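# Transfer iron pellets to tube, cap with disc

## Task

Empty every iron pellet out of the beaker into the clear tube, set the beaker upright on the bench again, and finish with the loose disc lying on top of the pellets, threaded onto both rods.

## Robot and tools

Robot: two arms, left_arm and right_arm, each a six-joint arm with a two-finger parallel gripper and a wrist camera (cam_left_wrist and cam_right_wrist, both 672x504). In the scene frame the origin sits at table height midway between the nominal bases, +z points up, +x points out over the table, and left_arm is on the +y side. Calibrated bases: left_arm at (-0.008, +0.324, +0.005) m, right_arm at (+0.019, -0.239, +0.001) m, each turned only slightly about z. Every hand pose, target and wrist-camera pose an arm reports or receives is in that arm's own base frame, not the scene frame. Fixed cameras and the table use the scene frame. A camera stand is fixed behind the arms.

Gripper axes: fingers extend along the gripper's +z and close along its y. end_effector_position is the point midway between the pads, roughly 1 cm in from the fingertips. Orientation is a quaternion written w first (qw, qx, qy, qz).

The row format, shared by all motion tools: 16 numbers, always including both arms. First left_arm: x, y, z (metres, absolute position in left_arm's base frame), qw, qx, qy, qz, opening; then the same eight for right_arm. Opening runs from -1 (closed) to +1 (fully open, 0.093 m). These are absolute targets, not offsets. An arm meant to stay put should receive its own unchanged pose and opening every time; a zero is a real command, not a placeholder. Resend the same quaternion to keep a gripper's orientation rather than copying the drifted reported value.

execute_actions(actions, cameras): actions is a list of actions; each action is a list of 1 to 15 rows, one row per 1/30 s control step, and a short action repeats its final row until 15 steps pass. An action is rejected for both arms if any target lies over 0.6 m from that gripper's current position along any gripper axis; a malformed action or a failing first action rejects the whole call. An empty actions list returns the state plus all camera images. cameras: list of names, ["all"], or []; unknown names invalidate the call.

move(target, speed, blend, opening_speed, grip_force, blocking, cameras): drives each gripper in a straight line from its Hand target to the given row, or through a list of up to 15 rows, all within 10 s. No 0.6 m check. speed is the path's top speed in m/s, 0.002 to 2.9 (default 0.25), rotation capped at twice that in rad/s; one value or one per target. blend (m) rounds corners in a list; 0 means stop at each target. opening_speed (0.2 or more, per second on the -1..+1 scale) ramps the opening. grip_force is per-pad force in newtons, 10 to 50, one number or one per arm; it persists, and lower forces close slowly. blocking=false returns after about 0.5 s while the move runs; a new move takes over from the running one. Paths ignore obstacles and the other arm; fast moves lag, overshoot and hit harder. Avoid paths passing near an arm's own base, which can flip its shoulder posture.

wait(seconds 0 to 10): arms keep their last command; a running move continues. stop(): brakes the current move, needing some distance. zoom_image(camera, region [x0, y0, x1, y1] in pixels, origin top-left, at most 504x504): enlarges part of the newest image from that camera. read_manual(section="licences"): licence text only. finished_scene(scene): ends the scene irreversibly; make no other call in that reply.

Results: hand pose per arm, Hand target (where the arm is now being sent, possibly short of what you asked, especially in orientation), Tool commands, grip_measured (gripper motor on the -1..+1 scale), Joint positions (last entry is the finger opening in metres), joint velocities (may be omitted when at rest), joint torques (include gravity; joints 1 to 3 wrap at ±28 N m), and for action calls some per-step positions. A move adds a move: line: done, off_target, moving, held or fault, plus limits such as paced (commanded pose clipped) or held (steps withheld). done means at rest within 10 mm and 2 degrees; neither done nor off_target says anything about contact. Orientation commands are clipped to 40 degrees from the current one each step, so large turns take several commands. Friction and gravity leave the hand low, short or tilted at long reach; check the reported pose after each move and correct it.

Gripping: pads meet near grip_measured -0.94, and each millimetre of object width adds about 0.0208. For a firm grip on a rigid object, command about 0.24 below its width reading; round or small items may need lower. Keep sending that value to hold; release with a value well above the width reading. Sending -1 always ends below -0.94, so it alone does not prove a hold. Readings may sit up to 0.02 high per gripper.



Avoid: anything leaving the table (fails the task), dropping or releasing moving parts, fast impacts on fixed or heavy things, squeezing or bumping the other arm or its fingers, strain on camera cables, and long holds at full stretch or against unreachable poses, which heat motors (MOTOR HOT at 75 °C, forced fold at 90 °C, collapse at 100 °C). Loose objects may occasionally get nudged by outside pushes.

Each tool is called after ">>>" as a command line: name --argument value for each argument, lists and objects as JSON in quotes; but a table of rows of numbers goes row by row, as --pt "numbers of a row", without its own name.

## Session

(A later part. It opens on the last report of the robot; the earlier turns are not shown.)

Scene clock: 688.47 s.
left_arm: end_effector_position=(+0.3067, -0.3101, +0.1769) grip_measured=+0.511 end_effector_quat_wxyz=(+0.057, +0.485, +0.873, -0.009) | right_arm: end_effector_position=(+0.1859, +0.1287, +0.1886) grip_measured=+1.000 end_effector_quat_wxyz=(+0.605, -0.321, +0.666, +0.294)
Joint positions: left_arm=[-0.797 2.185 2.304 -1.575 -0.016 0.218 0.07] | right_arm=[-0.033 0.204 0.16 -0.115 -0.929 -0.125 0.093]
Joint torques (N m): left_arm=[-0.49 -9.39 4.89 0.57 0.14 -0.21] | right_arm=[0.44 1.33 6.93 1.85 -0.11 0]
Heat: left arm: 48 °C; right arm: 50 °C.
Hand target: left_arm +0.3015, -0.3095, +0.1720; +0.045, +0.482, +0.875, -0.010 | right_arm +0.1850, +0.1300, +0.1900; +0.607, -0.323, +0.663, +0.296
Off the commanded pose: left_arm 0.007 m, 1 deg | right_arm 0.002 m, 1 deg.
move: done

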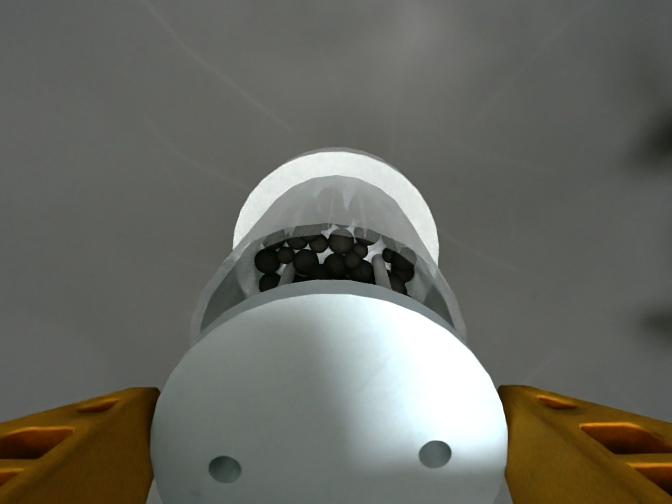

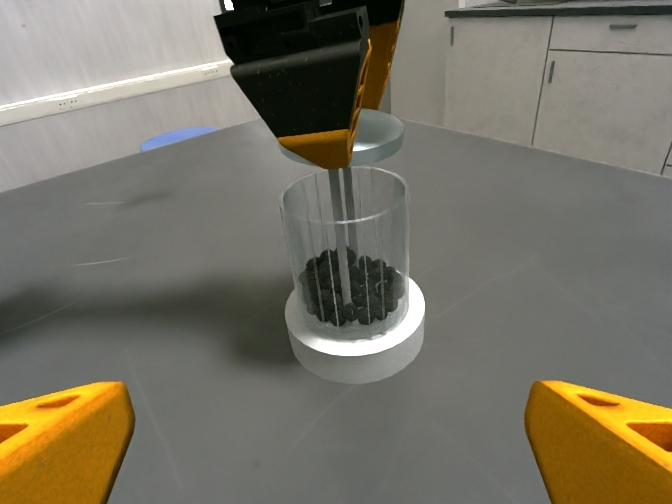

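>>> move --target '[0.2990,-0.3070,0.170,0.045,0.4825,0.876,-0.01,0.3,0.185,0.13,0.19,0.607,-0.323,0.663,0.296,1]' --speed 0.01 --cameras '["cam_right_wrist"]'

>>> zoom_image --camera "cam_right_wrist" --region '[250, 70, 430, 220]'

Scene clock: 698.37 s.
left_arm: end_effector_position=(+0.3061, -0.3101, +0.1763) grip_measured=+0.511 end_effector_quat_wxyz=(+0.062, +0.484, +0.873, -0.012) | right_arm: end_effector_position=(+0.1859, +0.1287, +0.1886) grip_measured=+1.000 end_effector_quat_wxyz=(+0.605, -0.321, +0.666, +0.294)
Joint positions: left_arm=[-0.797 2.164 2.264 -1.545 -0.013 0.217 0.07] | right_arm=[-0.033 0.204 0.16 -0.115 -0.929 -0.125 0.093]
Joint torques (N m): left_arm=[-0.5 -9.54 4.16 0.53 0.1 -0.2] | right_arm=[0.44 1.33 6.91 1.85 -0.1 0.01]
Heat: left arm: 48 °C; right arm: 50 °C.
Hand target: left_arm +0.2992, -0.3070, +0.1703; +0.045, +0.482, +0.875, -0.010 | right_arm +0.1850, +0.1300, +0.1901; +0.607, -0.323, +0.663, +0.296
Off the commanded pose: left_arm 0.010 m, 2 deg | right_arm 0.002 m, 1 deg.
move: done
Images, in order (width x height): cam_right_wrist 672x504.

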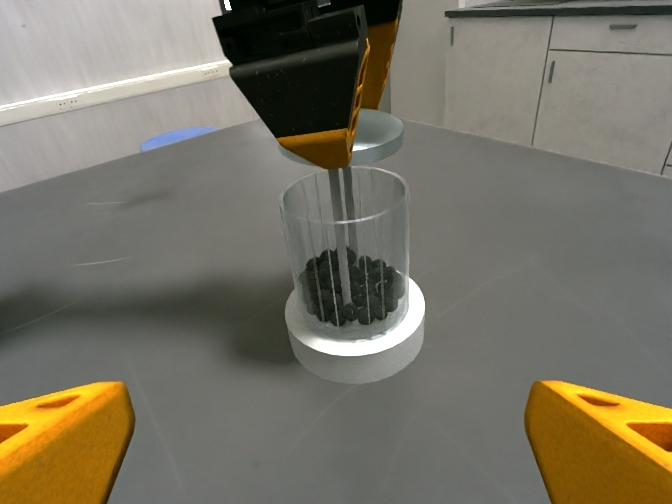

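Scaled by 2.800.

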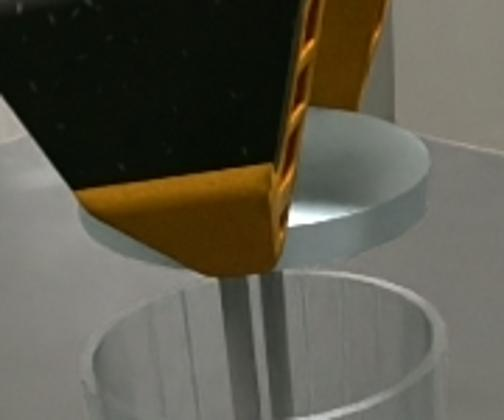

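>>> move --pt "0.3000 -0.3080 0.193 0.045 0.4825 0.876 -0.01 0.3 0.185 0.13 0.19 0.607 -0.323 0.663 0.296 1" --pt "0.2995 -0.3080 0.168 0.045 0.4825 0.876 -0.01 0.3 0.185 0.13 0.19 0.607 -0.323 0.663 0.296 1" --speed 0.03 --cameras '["all"]'

Scene clock: 734.77 s.
left_arm: end_effector_position=(+0.3029, -0.3069, +0.1763) grip_measured=+0.511 end_effector_quat_wxyz=(+0.055, +0.484, +0.873, -0.010) | right_arm: end_effector_position=(+0.1859, +0.1287, +0.1886) grip_measured=+1.000 end_effector_quat_wxyz=(+0.605, -0.321, +0.666, +0.294)
Joint positions: left_arm=[-0.797 2.159 2.259 -1.56 -0.013 0.217 0.07] | right_arm=[-0.033 0.204 0.16 -0.115 -0.929 -0.125 0.093]
Joint torques (N m): left_arm=[-0.58 -9.05 4.08 0.72 0.1 -0.21] | right_arm=[0.44 1.33 6.93 1.85 -0.1 0]
Heat: left arm: 54 °C; right arm: 51 °C.
Hand target: left_arm +0.2995, -0.3079, +0.1682; +0.045, +0.482, +0.875, -0.010 | right_arm +0.1850, +0.1300, +0.1901; +0.607, -0.323, +0.663, +0.296
Off the commanded pose: left_arm 0.009 m, 1 deg | right_arm 0.002 m, 1 deg.
move: done

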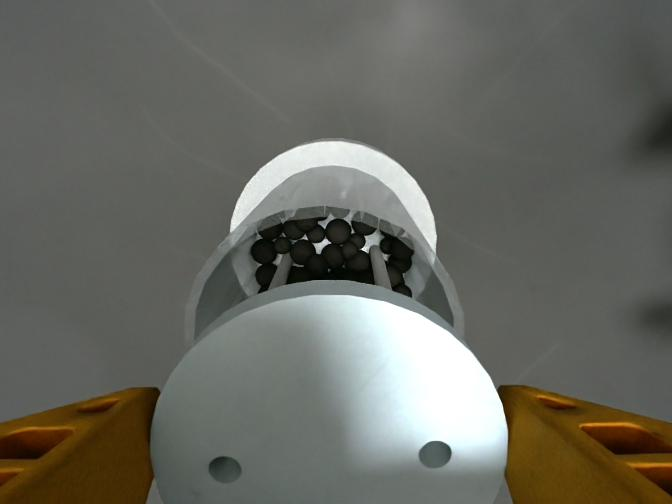

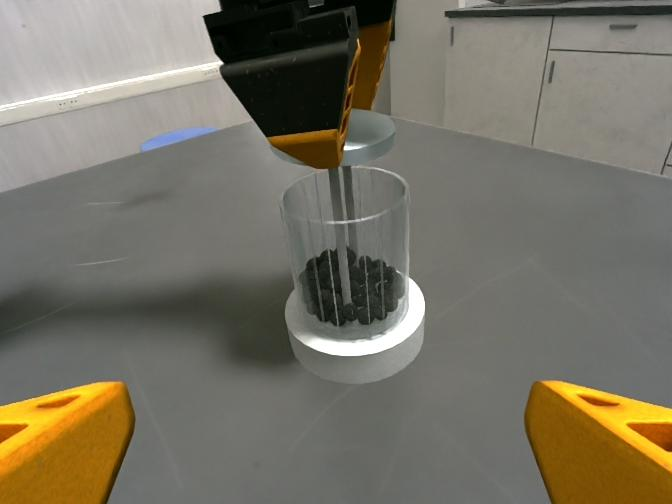

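>>> zoom_image --camera "cam_right_wrist" --region '[250, 70, 430, 220]'

>>> zoom_image --camera "cam_left_wrist" --region '[130, 180, 530, 504]'

Scaled by 2.800.

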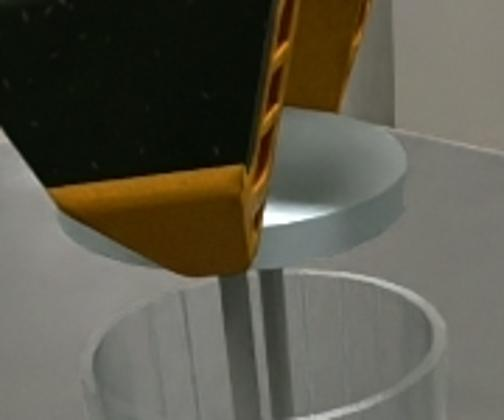

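Scaled by 1.260.

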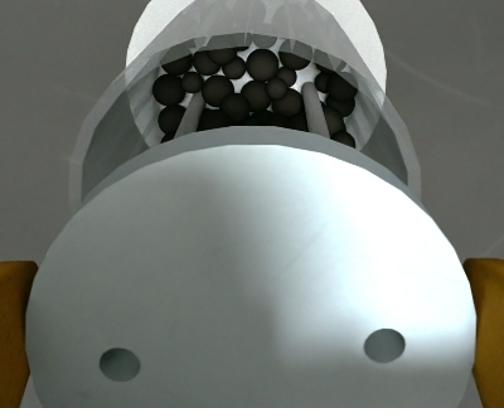

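>>> move --pt "0.3017 -0.3098 0.190 0.045 0.4825 0.876 -0.01 0.3 0.185 0.13 0.19 0.607 -0.323 0.663 0.296 1" --pt "0.3014 -0.3098 0.165 0.045 0.4825 0.876 -0.01 0.3 0.185 0.13 0.19 0.607 -0.323 0.663 0.296 1" --speed 0.03

>>> move --pt "0.3025 -0.3103 0.190 0.045 0.4825 0.876 -0.01 0.3 0.185 0.13 0.19 0.607 -0.323 0.663 0.296 1" --pt "0.3022 -0.3103 0.165 0.045 0.4825 0.876 -0.01 0.3 0.185 0.13 0.19 0.607 -0.323 0.663 0.296 1" --speed 0.03 --cameras '["all"]'

Scene clock: 759.07 s.
left_arm: end_effector_position=(+0.3019, -0.3058, +0.1763) grip_measured=+0.511 end_effector_quat_wxyz=(+0.052, +0.484, +0.873, -0.009) | right_arm: end_effector_position=(+0.1859, +0.1287, +0.1886) grip_measured=+1.000 end_effector_quat_wxyz=(+0.605, -0.321, +0.666, +0.294)
Joint positions: left_arm=[-0.797 2.159 2.26 -1.567 -0.013 0.217 0.07] | right_arm=[-0.033 0.204 0.16 -0.115 -0.929 -0.125 0.093]
Joint torques (N m): left_arm=[-0.57 -8.35 4.14 0.85 0.1 -0.2] | right_arm=[0.46 1.33 6.91 1.85 -0.1 0]
Heat: left arm: 55 °C; right arm: 51 °C.
Hand target: left_arm +0.3013, -0.3095, +0.1651; +0.045, +0.482, +0.875, -0.010 | right_arm +0.1850, +0.1300, +0.1901; +0.607, -0.323, +0.663, +0.296
Off the commanded pose: left_arm 0.012 m, 1 deg | right_arm 0.002 m, 1 deg.
move: off_target (left_arm)

Scene clock: 761.17 s.
left_arm: end_effector_position=(+0.3028, -0.3068, +0.1763) grip_measured=+0.511 end_effector_quat_wxyz=(+0.053, +0.484, +0.873, -0.009) | right_arm: end_effector_position=(+0.1859, +0.1287, +0.1886) grip_measured=+1.000 end_effector_quat_wxyz=(+0.605, -0.321, +0.666, +0.294)
Joint positions: left_arm=[-0.797 2.166 2.27 -1.569 -0.013 0.217 0.07] | right_arm=[-0.033 0.204 0.16 -0.115 -0.929 -0.125 0.093]
Joint torques (N m): left_arm=[-0.5 -8.39 4.1 0.83 0.11 -0.2] | right_arm=[0.44 1.33 6.93 1.85 -0.1 0]
Heat: left arm: 55 °C; right arm: 51 °C.
Hand target: left_arm +0.3021, -0.3101, +0.1651; +0.045, +0.482, +0.875, -0.010 | right_arm +0.1850, +0.1300, +0.1901; +0.607, -0.323, +0.663, +0.296
Off the commanded pose: left_arm 0.012 m, 1 deg | right_arm 0.002 m, 1 deg.
move: off_target (left_arm)

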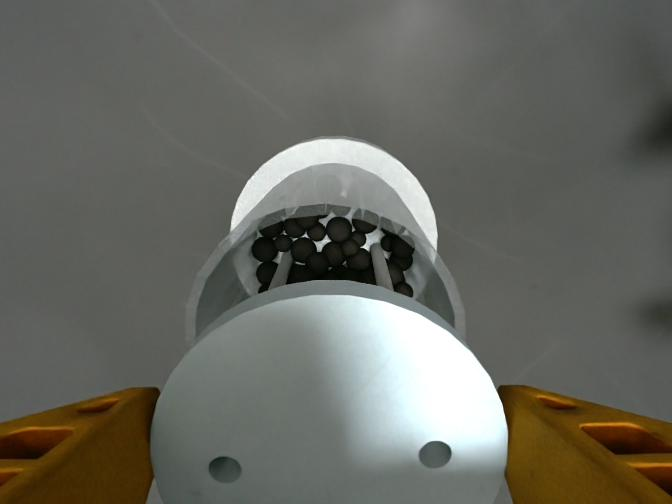

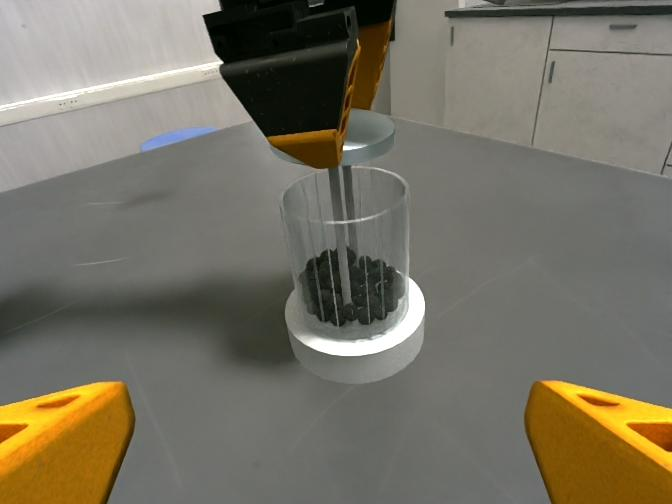

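>>> move --pt "0.3038 -0.3119 0.193 0.045 0.4825 0.876 -0.01 0.3 0.185 0.13 0.19 0.607 -0.323 0.663 0.296 1" --pt "0.3038 -0.3119 0.165 0.045 0.4825 0.876 -0.01 0.3 0.185 0.13 0.19 0.607 -0.323 0.663 0.296 1" --speed 0.03

>>> move --pt "0.3045 -0.3126 0.193 0.045 0.4825 0.876 -0.01 0.3 0.185 0.13 0.19 0.607 -0.323 0.663 0.296 1" --pt "0.3045 -0.3126 0.165 0.045 0.4825 0.876 -0.01 0.3 0.185 0.13 0.19 0.607 -0.323 0.663 0.296 1" --speed 0.03 --cameras '["all"]'

>>> zoom_image --camera "cam_right_wrist" --region '[250, 70, 430, 220]'

Scene clock: 775.03 s.
left_arm: end_effector_position=(+0.3036, -0.3076, +0.1772) grip_measured=+0.511 end_effector_quat_wxyz=(+0.054, +0.484, +0.873, -0.009) | right_arm: end_effector_position=(+0.1859, +0.1287, +0.1886) grip_measured=+1.000 end_effector_quat_wxyz=(+0.605, -0.321, +0.666, +0.294)
Joint positions: left_arm=[-0.797 2.17 2.28 -1.572 -0.013 0.217 0.07] | right_arm=[-0.033 0.204 0.16 -0.115 -0.929 -0.125 0.093]
Joint torques (N m): left_arm=[-0.47 -7.83 4.96 0.79 0.1 -0.2] | right_arm=[0.44 1.33 6.93 1.85 -0.1 0]
Heat: left arm: 54 °C; right arm: 51 °C.
Hand target: left_arm +0.3037, -0.3116, +0.1651; +0.045, +0.482, +0.875, -0.010 | right_arm +0.1850, +0.1300, +0.1901; +0.607, -0.323, +0.663, +0.296
Off the commanded pose: left_arm 0.013 m, 1 deg | right_arm 0.002 m, 1 deg.
move: off_target (left_arm)

Scene clock: 777.40 s.
left_arm: end_effector_position=(+0.3045, -0.3085, +0.1772) grip_measured=+0.511 end_effector_quat_wxyz=(+0.055, +0.484, +0.873, -0.010) | right_arm: end_effector_position=(+0.1859, +0.1287, +0.1886) grip_measured=+1.000 end_effector_quat_wxyz=(+0.605, -0.321, +0.666, +0.294)
Joint positions: left_arm=[-0.797 2.176 2.29 -1.575 -0.013 0.217 0.07] | right_arm=[-0.033 0.204 0.16 -0.115 -0.929 -0.125 0.093]
Joint torques (N m): left_arm=[-0.49 -7.88 4.97 0.79 0.11 -0.2] | right_arm=[0.46 1.33 6.93 1.85 -0.1 0]
Heat: left arm: 54 °C; right arm: 51 °C.
Hand target: left_arm +0.3044, -0.3123, +0.1652; +0.045, +0.482, +0.875, -0.010 | right_arm +0.1850, +0.1300, +0.1901; +0.607, -0.323, +0.663, +0.296
Off the commanded pose: left_arm 0.013 m, 1 deg | right_arm 0.002 m, 1 deg.
move: off_target (left_arm)

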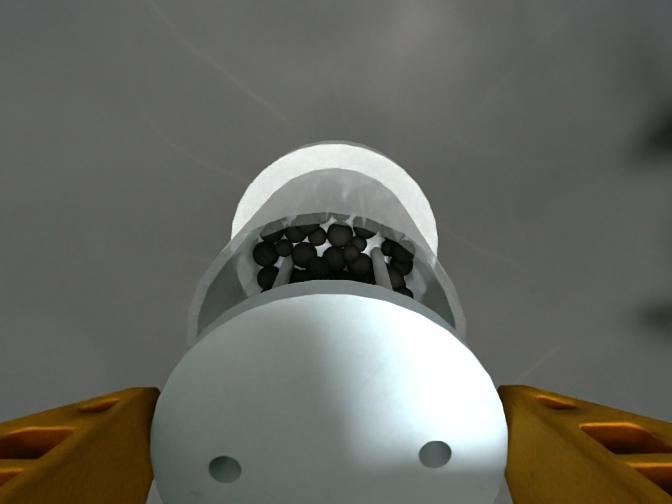

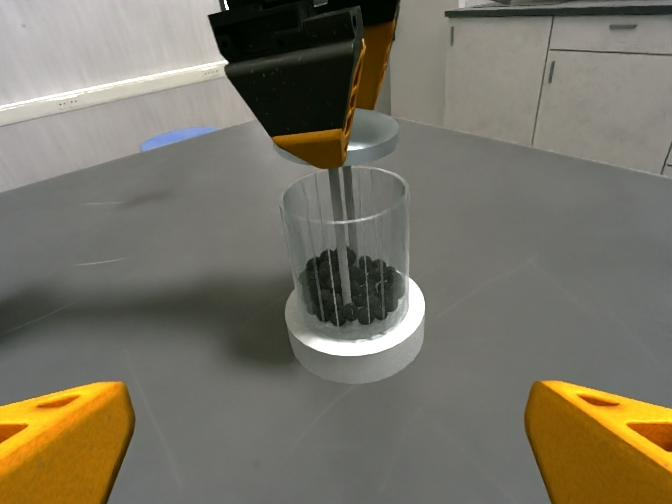

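Scaled by 2.800.

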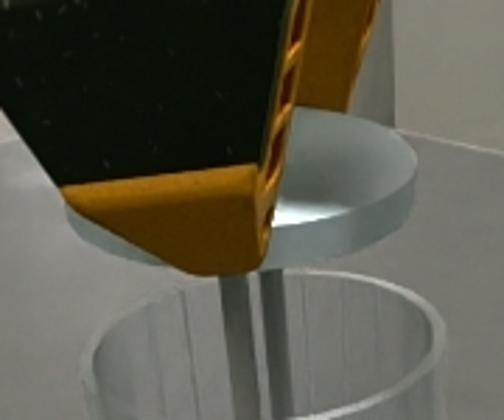

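>>> move --pt "0.3051 -0.3132 0.193 0.045 0.4825 0.876 -0.01 0.3 0.185 0.13 0.19 0.607 -0.323 0.663 0.296 1" --pt "0.3051 -0.3132 0.165 0.045 0.4825 0.876 -0.01 0.3 0.185 0.13 0.19 0.607 -0.323 0.663 0.296 1" --speed 0.03

>>> move --pt "0.3056 -0.3137 0.193 0.045 0.4825 0.876 -0.01 0.3 0.185 0.13 0.19 0.607 -0.323 0.663 0.296 1" --pt "0.3056 -0.3137 0.165 0.045 0.4825 0.876 -0.01 0.3 0.185 0.13 0.19 0.607 -0.323 0.663 0.296 1" --speed 0.03

>>> move --pt "0.3061 -0.3142 0.193 0.045 0.4825 0.876 -0.01 0.3 0.185 0.13 0.19 0.607 -0.323 0.663 0.296 1" --pt "0.3061 -0.3142 0.165 0.045 0.4825 0.876 -0.01 0.3 0.185 0.13 0.19 0.607 -0.323 0.663 0.296 1" --speed 0.03

Scene clock: 790.17 s.
left_arm: end_effector_position=(+0.3050, -0.3090, +0.1772) grip_measured=+0.511 end_effector_quat_wxyz=(+0.055, +0.484, +0.873, -0.010) | right_arm: end_effector_position=(+0.1859, +0.1287, +0.1886) grip_measured=+1.000 end_effector_quat_wxyz=(+0.605, -0.321, +0.666, +0.294)
Joint positions: left_arm=[-0.797 2.18 2.296 -1.576 -0.013 0.217 0.07] | right_arm=[-0.033 0.204 0.16 -0.115 -0.929 -0.125 0.093]
Joint torques (N m): left_arm=[-0.5 -7.79 5.15 0.77 0.1 -0.2] | right_arm=[0.44 1.33 6.91 1.85 -0.1 0]
Heat: left arm: 54 °C; right arm: 51 °C.
Hand target: left_arm +0.3049, -0.3129, +0.1650; +0.045, +0.482, +0.875, -0.010 | right_arm +0.1850, +0.1300, +0.1901; +0.607, -0.323, +0.663, +0.296
Off the commanded pose: left_arm 0.013 m, 1 deg | right_arm 0.002 m, 1 deg.
move: off_target (left_arm)

Scene clock: 792.60 s.
left_arm: end_effector_position=(+0.3054, -0.3094, +0.1774) grip_measured=+0.511 end_effector_quat_wxyz=(+0.055, +0.484, +0.873, -0.010) | right_arm: end_effector_position=(+0.1859, +0.1287, +0.1886) grip_measured=+1.000 end_effector_quat_wxyz=(+0.605, -0.321, +0.666, +0.294)
Joint positions: left_arm=[-0.797 2.182 2.301 -1.578 -0.013 0.217 0.07] | right_arm=[-0.033 0.204 0.16 -0.115 -0.929 -0.125 0.093]
Joint torques (N m): left_arm=[-0.47 -7.69 5.31 0.76 0.1 -0.2] | right_arm=[0.44 1.35 6.93 1.85 -0.1 0]
Heat: left arm: 54 °C; right arm: 51 °C.
Hand target: left_arm +0.3055, -0.3134, +0.1651; +0.045, +0.482, +0.875, -0.010 | right_arm +0.1850, +0.1300, +0.1901; +0.607, -0.323, +0.663, +0.296
Off the commanded pose: left_arm 0.013 m, 1 deg | right_arm 0.002 m, 1 deg.
move: off_target (left_arm)

Scene clock: 795.07 s.
left_arm: end_effector_position=(+0.3063, -0.3103, +0.1776) grip_measured=+0.511 end_effector_quat_wxyz=(+0.057, +0.484, +0.873, -0.010) | right_arm: end_effector_position=(+0.1859, +0.1287, +0.1886) grip_measured=+1.000 end_effector_quat_wxyz=(+0.605, -0.321, +0.666, +0.294)
Joint positions: left_arm=[-0.797 2.187 2.309 -1.579 -0.013 0.217 0.07] | right_arm=[-0.033 0.204 0.16 -0.115 -0.929 -0.125 0.093]
Joint torques (N m): left_arm=[-0.5 -7.72 5.29 0.74 0.1 -0.2] | right_arm=[0.44 1.33 6.91 1.85 -0.1 0]
Heat: left arm: 54 °C; right arm: 51 °C.
Hand target: left_arm +0.3060, -0.3139, +0.1652; +0.045, +0.482, +0.875, -0.010 | right_arm +0.1850, +0.1300, +0.1901; +0.607, -0.323, +0.663, +0.296
Off the commanded pose: left_arm 0.013 m, 1 deg | right_arm 0.002 m, 1 deg.
move: off_target (left_arm)

>>> wait --seconds 0 --cameras '["all"]'

>>> zoom_image --camera "cam_left_wrist" --region '[255, 210, 415, 310]'

>>> zoom_image --camera "cam_left_wrist" --region '[190, 390, 470, 500]'

>>> zoom_image --camera "cam_right_wrist" --region '[250, 70, 430, 220]'

Scene clock: 812.10 s.
left_arm: end_effector_position=(+0.3063, -0.3103, +0.1776) grip_measured=+0.511 end_effector_quat_wxyz=(+0.057, +0.484, +0.873, -0.010) | right_arm: end_effector_position=(+0.1859, +0.1287, +0.1886) grip_measured=+1.000 end_effector_quat_wxyz=(+0.605, -0.321, +0.666, +0.294)
Joint positions: left_arm=[-0.797 2.187 2.309 -1.579 -0.013 0.217 0.07] | right_arm=[-0.033 0.204 0.16 -0.115 -0.929 -0.125 0.093]
Joint torques (N m): left_arm=[-0.47 -7.68 5.3 0.74 0.11 -0.2] | right_arm=[0.44 1.33 6.93 1.85 -0.1 0]
Heat: left arm: 53 °C; right arm: 51 °C.
Hand target: left_arm +0.3060, -0.3139, +0.1652; +0.045, +0.482, +0.875, -0.010 | right_arm +0.1850, +0.1300, +0.1901; +0.607, -0.323, +0.663, +0.296
Tool commands: left_gripper/opening=+0.3 right_gripper/opening=+1.0
Off the commanded pose: left_arm 0.013 m, 1 deg | right_arm 0.002 m, 1 deg.

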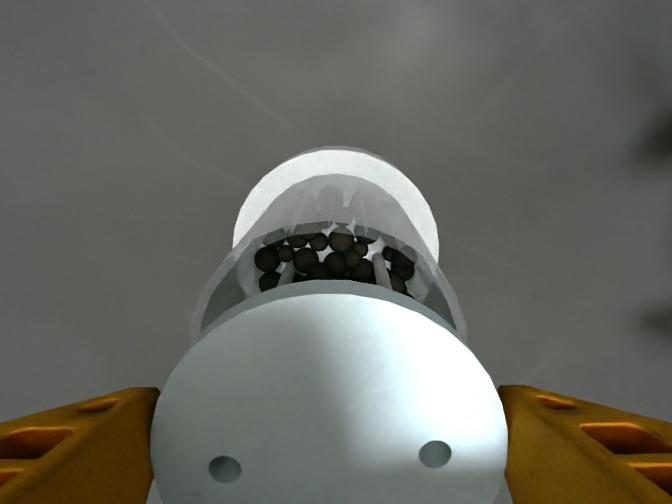

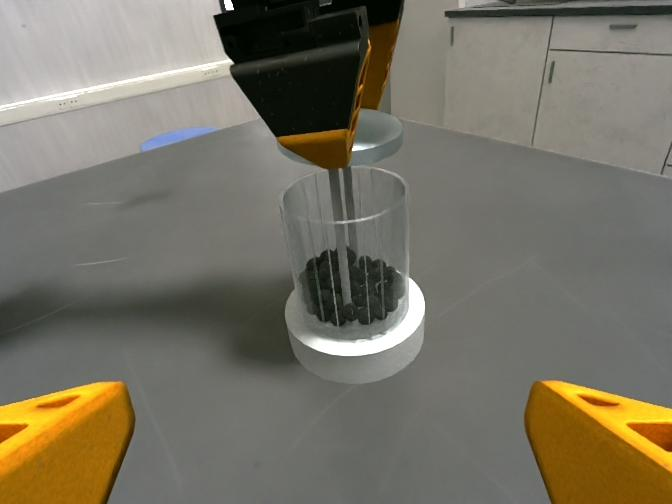

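Scaled by 3.150.

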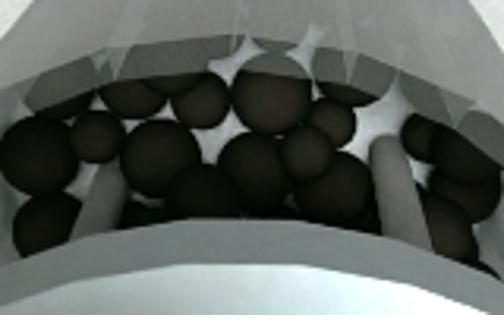

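Scaled by 1.800.

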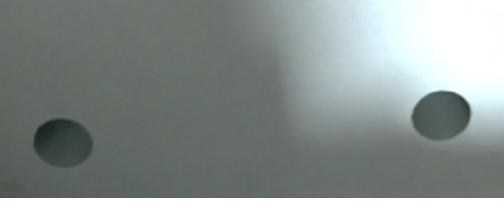

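Scaled by 2.800.

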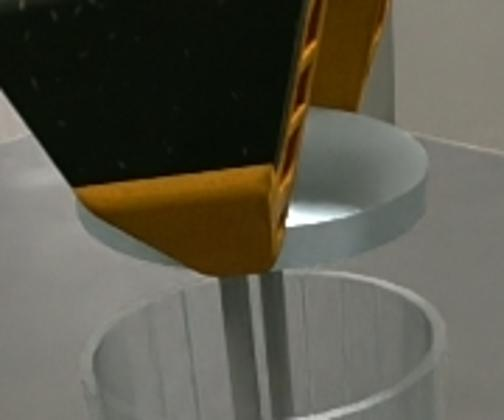

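>>> move --pt "0.3073 -0.3115 0.188 0.045 0.4825 0.876 -0.01 0.3 0.185 0.13 0.19 0.607 -0.323 0.663 0.296 1" --pt "0.3073 -0.3115 0.167 0.045 0.4825 0.876 -0.01 0.3 0.185 0.13 0.19 0.607 -0.323 0.663 0.296 1" --speed 0.03

>>> move --pt "0.3087 -0.3100 0.188 0.045 0.4825 0.876 -0.01 0.3 0.185 0.13 0.19 0.607 -0.323 0.663 0.296 1" --pt "0.3085 -0.3100 0.167 0.045 0.4825 0.876 -0.01 0.3 0.185 0.13 0.19 0.607 -0.323 0.663 0.296 1" --speed 0.03 --cameras '["cam_left_wrist"]'

>>> zoom_image --camera "cam_left_wrist" --region '[255, 210, 415, 310]'

Scene clock: 841.17 s.
left_arm: end_effector_position=(+0.3065, -0.3106, +0.1777) grip_measured=+0.511 end_effector_quat_wxyz=(+0.057, +0.484, +0.873, -0.010) | right_arm: end_effector_position=(+0.1859, +0.1287, +0.1886) grip_measured=+1.000 end_effector_quat_wxyz=(+0.605, -0.321, +0.666, +0.294)
Joint positions: left_arm=[-0.797 2.188 2.311 -1.579 -0.013 0.217 0.07] | right_arm=[-0.033 0.204 0.16 -0.115 -0.929 -0.125 0.093]
Joint torques (N m): left_arm=[0.14 -7.94 5.52 0.68 0.11 -0.12] | right_arm=[0.46 1.33 6.91 1.85 -0.1 0]
Heat: left arm: 53 °C; right arm: 51 °C.
Hand target: left_arm +0.3072, -0.3113, +0.1670; +0.045, +0.482, +0.875, -0.010 | right_arm +0.1850, +0.1300, +0.1901; +0.607, -0.323, +0.663, +0.296
Off the commanded pose: left_arm 0.011 m, 1 deg | right_arm 0.002 m, 1 deg.
move: off_target (left_arm)

Scene clock: 843.13 s.
left_arm: end_effector_position=(+0.3065, -0.3106, +0.1773) grip_measured=+0.511 end_effector_quat_wxyz=(+0.056, +0.484, +0.873, -0.010) | right_arm: end_effector_position=(+0.1859, +0.1287, +0.1886) grip_measured=+1.000 end_effector_quat_wxyz=(+0.605, -0.321, +0.666, +0.294)
Joint positions: left_arm=[-0.797 2.188 2.311 -1.579 -0.013 0.217 0.07] | right_arm=[-0.033 0.204 0.16 -0.115 -0.929 -0.125 0.093]
Joint torques (N m): left_arm=[0.62 -8.12 5.35 0.69 0.11 -0.07] | right_arm=[0.46 1.33 6.91 1.85 -0.1 0]
Heat: left arm: 53 °C; right arm: 51 °C.
Hand target: left_arm +0.3084, -0.3098, +0.1671; +0.045, +0.482, +0.875, -0.010 | right_arm +0.1850, +0.1300, +0.1901; +0.607, -0.323, +0.663, +0.296
Off the commanded pose: left_arm 0.011 m, 1 deg | right_arm 0.002 m, 1 deg.
move: off_target (left_arm)
Images, in order (width x height): cam_left_wrist 672x504.

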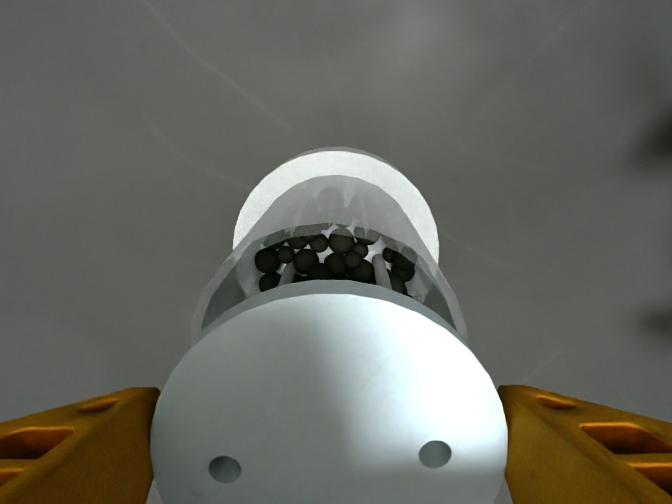

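Scaled by 3.150.

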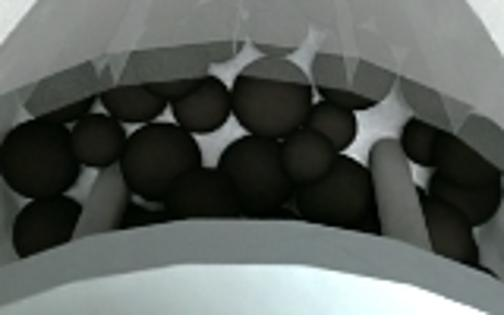

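>>> move --target '[0.3065,-0.3115,0.178,0.045,0.4825,0.876,-0.01,0.3,0.271,0.0905,0.195,0.571,-0.42,0.569,0.417,1]' --cameras '["cam_right_wrist"]'

>>> zoom_image --camera "cam_right_wrist" --region '[220, 60, 440, 260]'

Scene clock: 850.83 s.
left_arm: end_effector_position=(+0.3065, -0.3106, +0.1773) grip_measured=+0.511 end_effector_quat_wxyz=(+0.056, +0.484, +0.873, -0.010) | right_arm: end_effector_position=(+0.2672, +0.0920, +0.1846) grip_measured=+1.000 end_effector_quat_wxyz=(+0.557, -0.395, +0.590, +0.430)
Joint positions: left_arm=[-0.797 2.188 2.311 -1.579 -0.013 0.217 0.07] | right_arm=[-0.307 1.321 0.455 0.368 -1.551 -0.43 0.093]
Joint torques (N m): left_arm=[0.03 -8.92 7.56 0.53 0.11 -0.14] | right_arm=[-0.28 -3.11 8.25 1.55 -0.54 -0.31]
Heat: left arm: 52 °C; right arm: 50 °C.
Hand target: left_arm +0.3064, -0.3112, +0.1777; +0.055, +0.482, +0.874, -0.013 | right_arm +0.2707, +0.0907, +0.1948; +0.572, -0.418, +0.571, +0.415
Off the commanded pose: left_arm 0.001 m, 1 deg | right_arm 0.011 m, 4 deg.
joint sent to its limit (left arm) — joint 4 (wrist pitch), lower limit. The joint targets still meet the commanded pose.
joint sent to its limit (right arm) — joint 5 (wrist yaw), lower limit. The joint targets still meet the commanded pose.
move: off_target (right_arm)
Images, in order (width x height): cam_right_wrist 672x504.

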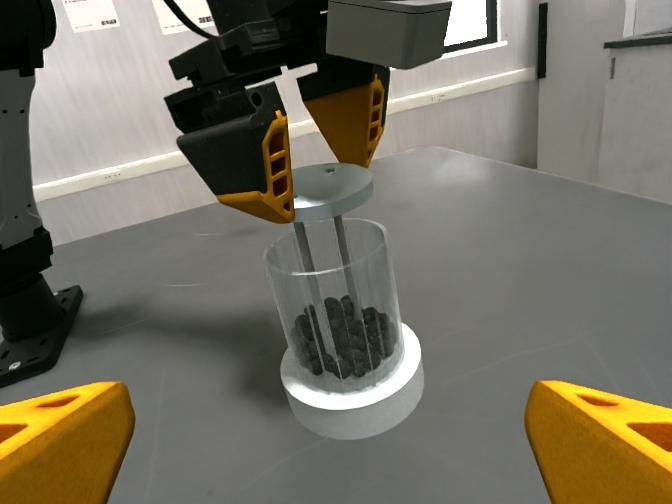

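Scaled by 2.291.

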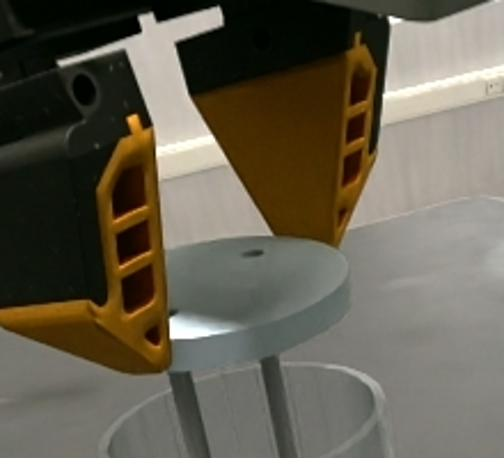

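>>> zoom_image --camera "cam_right_wrist" --region '[280, 150, 380, 250]'

>>> zoom_image --camera "cam_right_wrist" --region '[280, 250, 380, 350]'

Scaled by 5.040.

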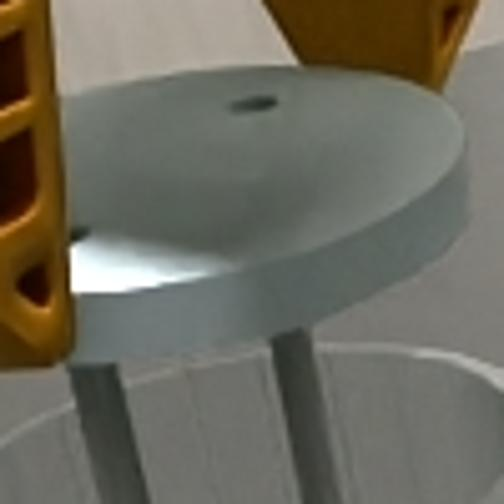

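Scaled by 5.040.

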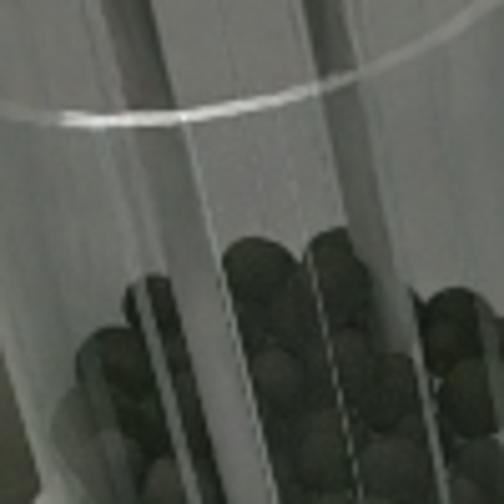

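>>> move --pt "0.3062 -0.3127 0.190 0.045 0.4735 0.881 -0.01 0.3 0.271 0.0905 0.195 0.571 -0.42 0.569 0.417 1" --pt "0.3062 -0.3127 0.166 0.045 0.4735 0.881 -0.01 0.3 0.271 0.0905 0.195 0.571 -0.42 0.569 0.417 1" --speed 0.03 --cameras '["cam_right_wrist"]'

>>> zoom_image --camera "cam_right_wrist" --region '[280, 150, 380, 250]'

Scene clock: 889.83 s.
left_arm: end_effector_position=(+0.3065, -0.3106, +0.1770) grip_measured=+0.511 end_effector_quat_wxyz=(+0.056, +0.477, +0.877, -0.011) | right_arm: end_effector_position=(+0.2672, +0.0920, +0.1846) grip_measured=+1.000 end_effector_quat_wxyz=(+0.557, -0.396, +0.590, +0.430)
Joint positions: left_arm=[-0.797 2.188 2.309 -1.578 -0.013 0.2 0.07] | right_arm=[-0.307 1.321 0.455 0.368 -1.551 -0.431 0.093]
Joint torques (N m): left_arm=[-0.27 -8.1 5.08 0.73 0.1 -0.23] | right_arm=[-0.27 -3.14 8.28 1.53 -0.56 -0.31]
Heat: left arm: 53 °C; right arm: 49 °C.
Hand target: left_arm +0.3061, -0.3125, +0.1661; +0.045, +0.473, +0.880, -0.010 | right_arm +0.2708, +0.0907, +0.1949; +0.572, -0.418, +0.571, +0.415
Off the commanded pose: left_arm 0.011 m, 1 deg | right_arm 0.011 m, 4 deg.
joint sent to its limit (right arm) — joint 5 (wrist yaw), lower limit. The joint targets still meet the commanded pose.
move: off_target (left_arm, right_arm)
Images, in order (width x height): cam_right_wrist 672x504.

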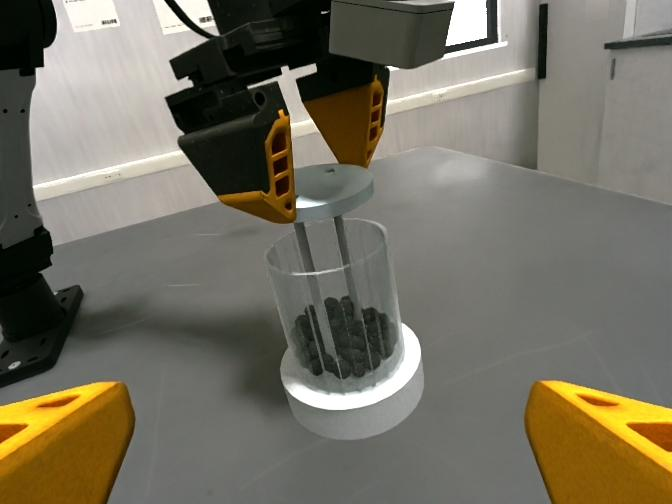

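Scaled by 5.040.

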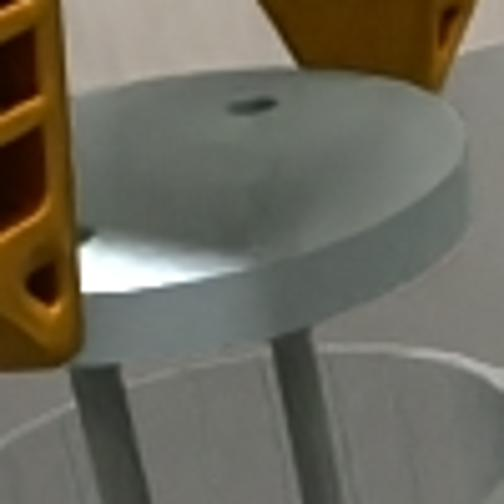

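>>> move --pt "0.3052 -0.3120 0.190 0.045 0.4735 0.881 -0.01 0.3 0.271 0.0905 0.195 0.571 -0.42 0.569 0.417 1" --pt "0.3052 -0.3120 0.166 0.045 0.4735 0.881 -0.01 0.3 0.271 0.0905 0.195 0.571 -0.42 0.569 0.417 1" --speed 0.03

>>> move --pt "0.3042 -0.3110 0.190 0.045 0.4735 0.881 -0.01 0.3 0.271 0.0905 0.195 0.571 -0.42 0.569 0.417 1" --pt "0.3042 -0.3110 0.166 0.045 0.4735 0.881 -0.01 0.3 0.271 0.0905 0.195 0.571 -0.42 0.569 0.417 1" --speed 0.03 --cameras '["cam_right_wrist"]'

>>> zoom_image --camera "cam_right_wrist" --region '[280, 150, 380, 250]'

Scene clock: 899.07 s.
left_arm: end_effector_position=(+0.3065, -0.3106, +0.1764) grip_measured=+0.511 end_effector_quat_wxyz=(+0.056, +0.477, +0.877, -0.010) | right_arm: end_effector_position=(+0.2672, +0.0920, +0.1846) grip_measured=+1.000 end_effector_quat_wxyz=(+0.557, -0.396, +0.590, +0.430)
Joint positions: left_arm=[-0.797 2.188 2.307 -1.576 -0.013 0.2 0.07] | right_arm=[-0.307 1.321 0.455 0.368 -1.551 -0.431 0.093]
Joint torques (N m): left_arm=[-0.32 -8.61 4.4 0.74 0.09 -0.23] | right_arm=[-0.27 -3.11 8.31 1.53 -0.56 -0.31]
Heat: left arm: 53 °C; right arm: 50 °C.
Hand target: left_arm +0.3052, -0.3119, +0.1662; +0.045, +0.473, +0.880, -0.010 | right_arm +0.2708, +0.0907, +0.1949; +0.572, -0.418, +0.571, +0.415
Off the commanded pose: left_arm 0.011 m, 1 deg | right_arm 0.011 m, 4 deg.
joint sent to its limit (right arm) — joint 5 (wrist yaw), lower limit. The joint targets still meet the commanded pose.
move: off_target (left_arm, right_arm)

Scene clock: 901.17 s.
left_arm: end_effector_position=(+0.3065, -0.3106, +0.1758) grip_measured=+0.511 end_effector_quat_wxyz=(+0.056, +0.477, +0.877, -0.011) | right_arm: end_effector_position=(+0.2672, +0.0920, +0.1846) grip_measured=+1.000 end_effector_quat_wxyz=(+0.557, -0.396, +0.590, +0.430)
Joint positions: left_arm=[-0.797 2.185 2.299 -1.571 -0.013 0.2 0.07] | right_arm=[-0.307 1.321 0.455 0.368 -1.551 -0.431 0.093]
Joint torques (N m): left_arm=[-0.32 -8.92 3.95 0.74 0.09 -0.22] | right_arm=[-0.27 -3.12 8.29 1.53 -0.56 -0.31]
Heat: left arm: 53 °C; right arm: 50 °C.
Hand target: left_arm +0.3042, -0.3109, +0.1661; +0.045, +0.473, +0.880, -0.010 | right_arm +0.2708, +0.0907, +0.1949; +0.572, -0.418, +0.571, +0.415
Off the commanded pose: left_arm 0.010 m, 1 deg | right_arm 0.011 m, 4 deg.
joint sent to its limit (right arm) — joint 5 (wrist yaw), lower limit. The joint targets still meet the commanded pose.
move: off_target (right_arm)
Images, in order (width x height): cam_right_wrist 672x504.

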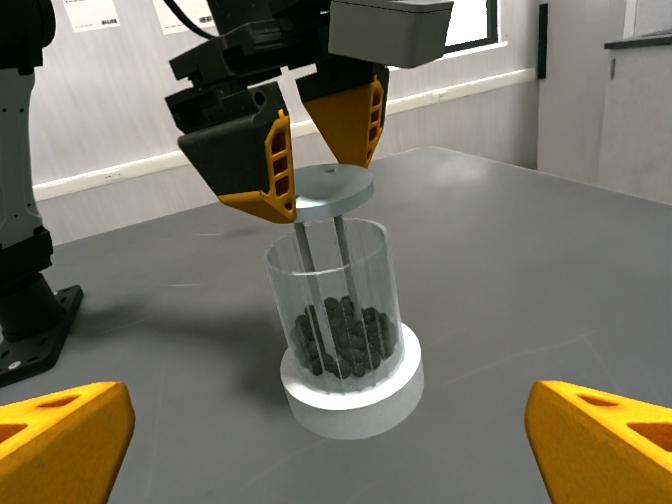

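Scaled by 5.040.

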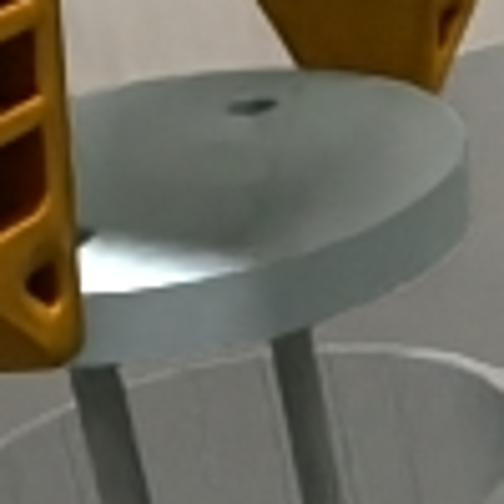

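>>> move --pt "0.3022 -0.3090 0.166 0.045 0.4735 0.881 -0.01 0.3 0.271 0.0905 0.195 0.571 -0.42 0.569 0.417 1" --pt "0.3010 -0.3070 0.155 0.045 0.4735 0.881 -0.01 0.3 0.271 0.0905 0.195 0.571 -0.42 0.569 0.417 1" --speed 0.02 --cameras '["cam_left_wrist"]'

Scene clock: 908.87 s.
left_arm: end_effector_position=(+0.3061, -0.3102, +0.1754) grip_measured=+0.510 end_effector_quat_wxyz=(+0.076, +0.476, +0.876, -0.017) | right_arm: end_effector_position=(+0.2672, +0.0920, +0.1846) grip_measured=+1.000 end_effector_quat_wxyz=(+0.557, -0.396, +0.590, +0.430)
Joint positions: left_arm=[-0.797 2.12 2.187 -1.482 -0.013 0.199 0.07] | right_arm=[-0.307 1.321 0.455 0.368 -1.551 -0.431 0.093]
Joint torques (N m): left_arm=[-0.21 -7.41 3.34 0.69 0.09 -0.21] | right_arm=[-0.28 -3.12 8.28 1.53 -0.56 -0.31]
Heat: left arm: 53 °C; right arm: 50 °C.
Hand target: left_arm +0.3008, -0.3067, +0.1557; +0.045, +0.473, +0.880, -0.010 | right_arm +0.2708, +0.0907, +0.1949; +0.572, -0.418, +0.571, +0.415
Off the commanded pose: left_arm 0.021 m, 4 deg | right_arm 0.011 m, 4 deg.
joint sent to its limit (right arm) — joint 5 (wrist yaw), lower limit. The joint targets still meet the commanded pose.
move: off_target (left_arm, right_arm)
Images, in order (width x height): cam_left_wrist 672x504.

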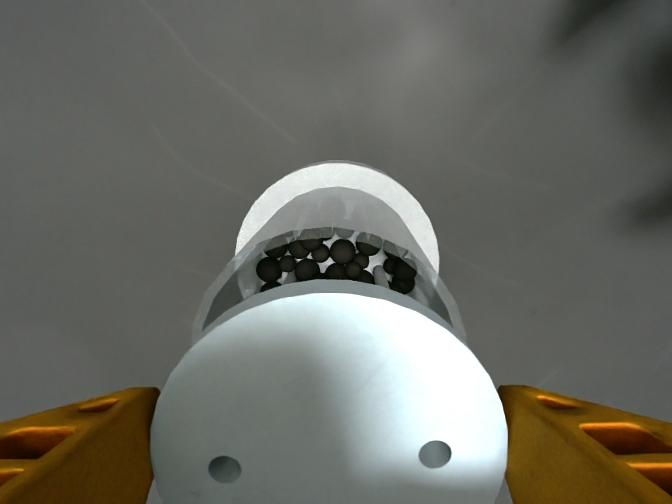

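>>> move --pt "0.3025 -0.3106 0.195 0.045 0.4735 0.881 -0.01 0.3 0.271 0.0905 0.195 0.571 -0.42 0.569 0.417 1" --pt "0.3040 -0.3121 0.193 0.045 0.4735 0.881 -0.01 0.3 0.271 0.0905 0.195 0.571 -0.42 0.569 0.417 1" --pt "0.3040 -0.3121 0.166 0.045 0.4735 0.881 -0.01 0.3 0.271 0.0905 0.195 0.571 -0.42 0.569 0.417 1" --speed 0.03

>>> move --pt "0.3045 -0.3126 0.193 0.045 0.4735 0.881 -0.01 0.3 0.271 0.0905 0.195 0.571 -0.42 0.569 0.417 1" --pt "0.3045 -0.3126 0.166 0.045 0.4735 0.881 -0.01 0.3 0.271 0.0905 0.195 0.571 -0.42 0.569 0.417 1" --speed 0.03

>>> move --pt "0.3050 -0.3131 0.193 0.045 0.4735 0.881 -0.01 0.3 0.271 0.0905 0.195 0.571 -0.42 0.569 0.417 1" --pt "0.3050 -0.3131 0.166 0.045 0.4735 0.881 -0.01 0.3 0.271 0.0905 0.195 0.571 -0.42 0.569 0.417 1" --speed 0.03 --cameras '["all"]'

>>> zoom_image --camera "cam_right_wrist" --region '[280, 150, 380, 250]'

>>> zoom_image --camera "cam_left_wrist" --region '[255, 210, 415, 310]'

Scene clock: 924.43 s.
left_arm: end_effector_position=(+0.3044, -0.3085, +0.1776) grip_measured=+0.510 end_effector_quat_wxyz=(+0.056, +0.476, +0.878, -0.011) | right_arm: end_effector_position=(+0.2672, +0.0920, +0.1846) grip_measured=+1.000 end_effector_quat_wxyz=(+0.557, -0.396, +0.590, +0.430)
Joint positions: left_arm=[-0.797 2.173 2.287 -1.572 -0.013 0.198 0.07] | right_arm=[-0.307 1.321 0.455 0.368 -1.551 -0.431 0.093]
Joint torques (N m): left_arm=[-0.53 -7.83 5.29 0.74 0.09 -0.23] | right_arm=[-0.27 -3.11 8.28 1.53 -0.56 -0.31]
Heat: left arm: 54 °C; right arm: 51 °C.
Hand target: left_arm +0.3039, -0.3119, +0.1661; +0.045, +0.473, +0.880, -0.010 | right_arm +0.2708, +0.0907, +0.1949; +0.572, -0.418, +0.571, +0.415
Off the commanded pose: left_arm 0.012 m, 1 deg | right_arm 0.011 m, 4 deg.
joint sent to its limit (right arm) — joint 5 (wrist yaw), lower limit. The joint targets still meet the commanded pose.
move: off_target (left_arm, right_arm)

Scene clock: 926.77 s.
left_arm: end_effector_position=(+0.3047, -0.3088, +0.1775) grip_measured=+0.510 end_effector_quat_wxyz=(+0.055, +0.476, +0.878, -0.010) | right_arm: end_effector_position=(+0.2672, +0.0920, +0.1846) grip_measured=+1.000 end_effector_quat_wxyz=(+0.557, -0.396, +0.590, +0.430)
Joint positions: left_arm=[-0.797 2.177 2.293 -1.575 -0.013 0.198 0.07] | right_arm=[-0.307 1.321 0.455 0.368 -1.551 -0.431 0.093]
Joint torques (N m): left_arm=[-0.54 -7.82 5.37 0.74 0.09 -0.23] | right_arm=[-0.27 -3.12 8.29 1.53 -0.56 -0.31]
Heat: left arm: 54 °C; right arm: 51 °C.
Hand target: left_arm +0.3044, -0.3124, +0.1662; +0.045, +0.473, +0.880, -0.010 | right_arm +0.2708, +0.0907, +0.1949; +0.572, -0.418, +0.571, +0.415
Off the commanded pose: left_arm 0.012 m, 1 deg | right_arm 0.011 m, 4 deg.
joint sent to its limit (right arm) — joint 5 (wrist yaw), lower limit. The joint targets still meet the commanded pose.
move: off_target (left_arm, right_arm)

Scene clock: 929.13 s.
left_arm: end_effector_position=(+0.3053, -0.3094, +0.1777) grip_measured=+0.510 end_effector_quat_wxyz=(+0.056, +0.476, +0.878, -0.011) | right_arm: end_effector_position=(+0.2672, +0.0920, +0.1846) grip_measured=+1.000 end_effector_quat_wxyz=(+0.557, -0.396, +0.590, +0.430)
Joint positions: left_arm=[-0.797 2.181 2.3 -1.577 -0.013 0.198 0.07] | right_arm=[-0.307 1.321 0.455 0.368 -1.551 -0.431 0.093]
Joint torques (N m): left_arm=[-0.51 -7.8 5.38 0.73 0.09 -0.22] | right_arm=[-0.27 -3.12 8.29 1.53 -0.56 -0.31]
Heat: left arm: 54 °C; right arm: 51 °C.
Hand target: left_arm +0.3049, -0.3129, +0.1662; +0.045, +0.473, +0.880, -0.010 | right_arm +0.2708, +0.0907, +0.1949; +0.572, -0.418, +0.571, +0.415
Off the commanded pose: left_arm 0.012 m, 1 deg | right_arm 0.011 m, 4 deg.
joint sent to its limit (right arm) — joint 5 (wrist yaw), lower limit. The joint targets still meet the commanded pose.
move: off_target (left_arm, right_arm)

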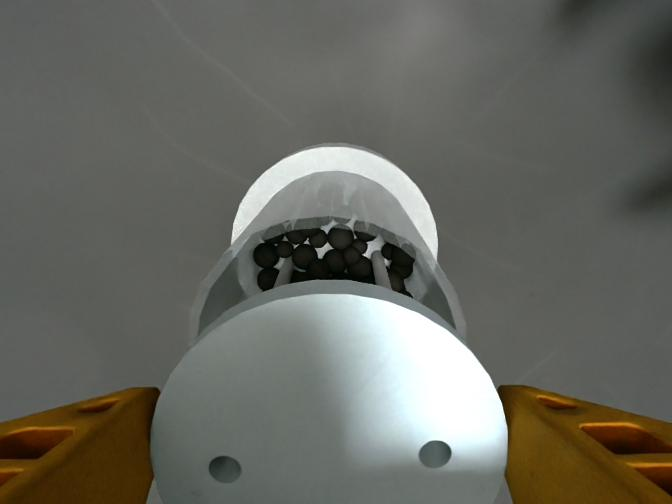

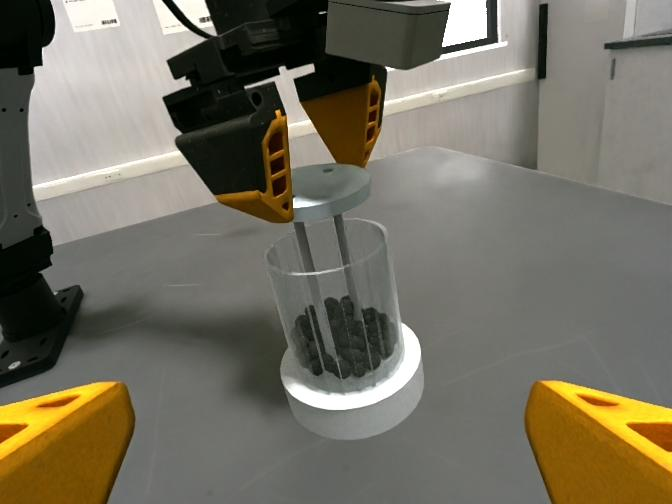

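Scaled by 5.040.

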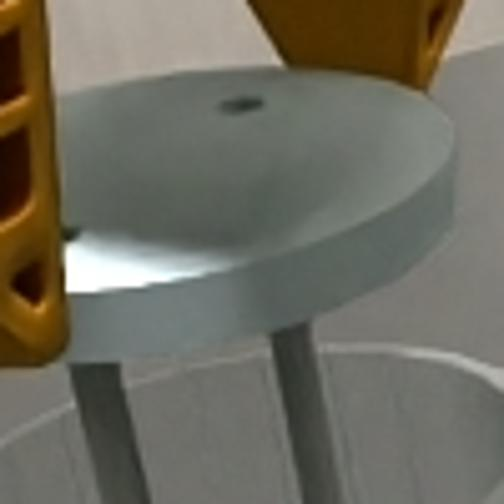

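Scaled by 3.150.

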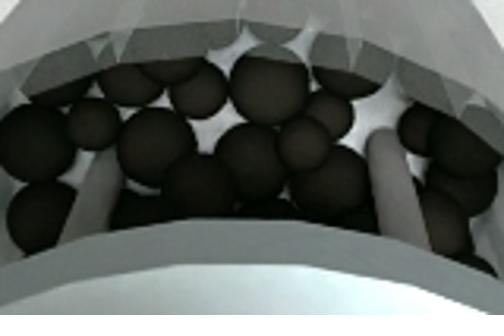

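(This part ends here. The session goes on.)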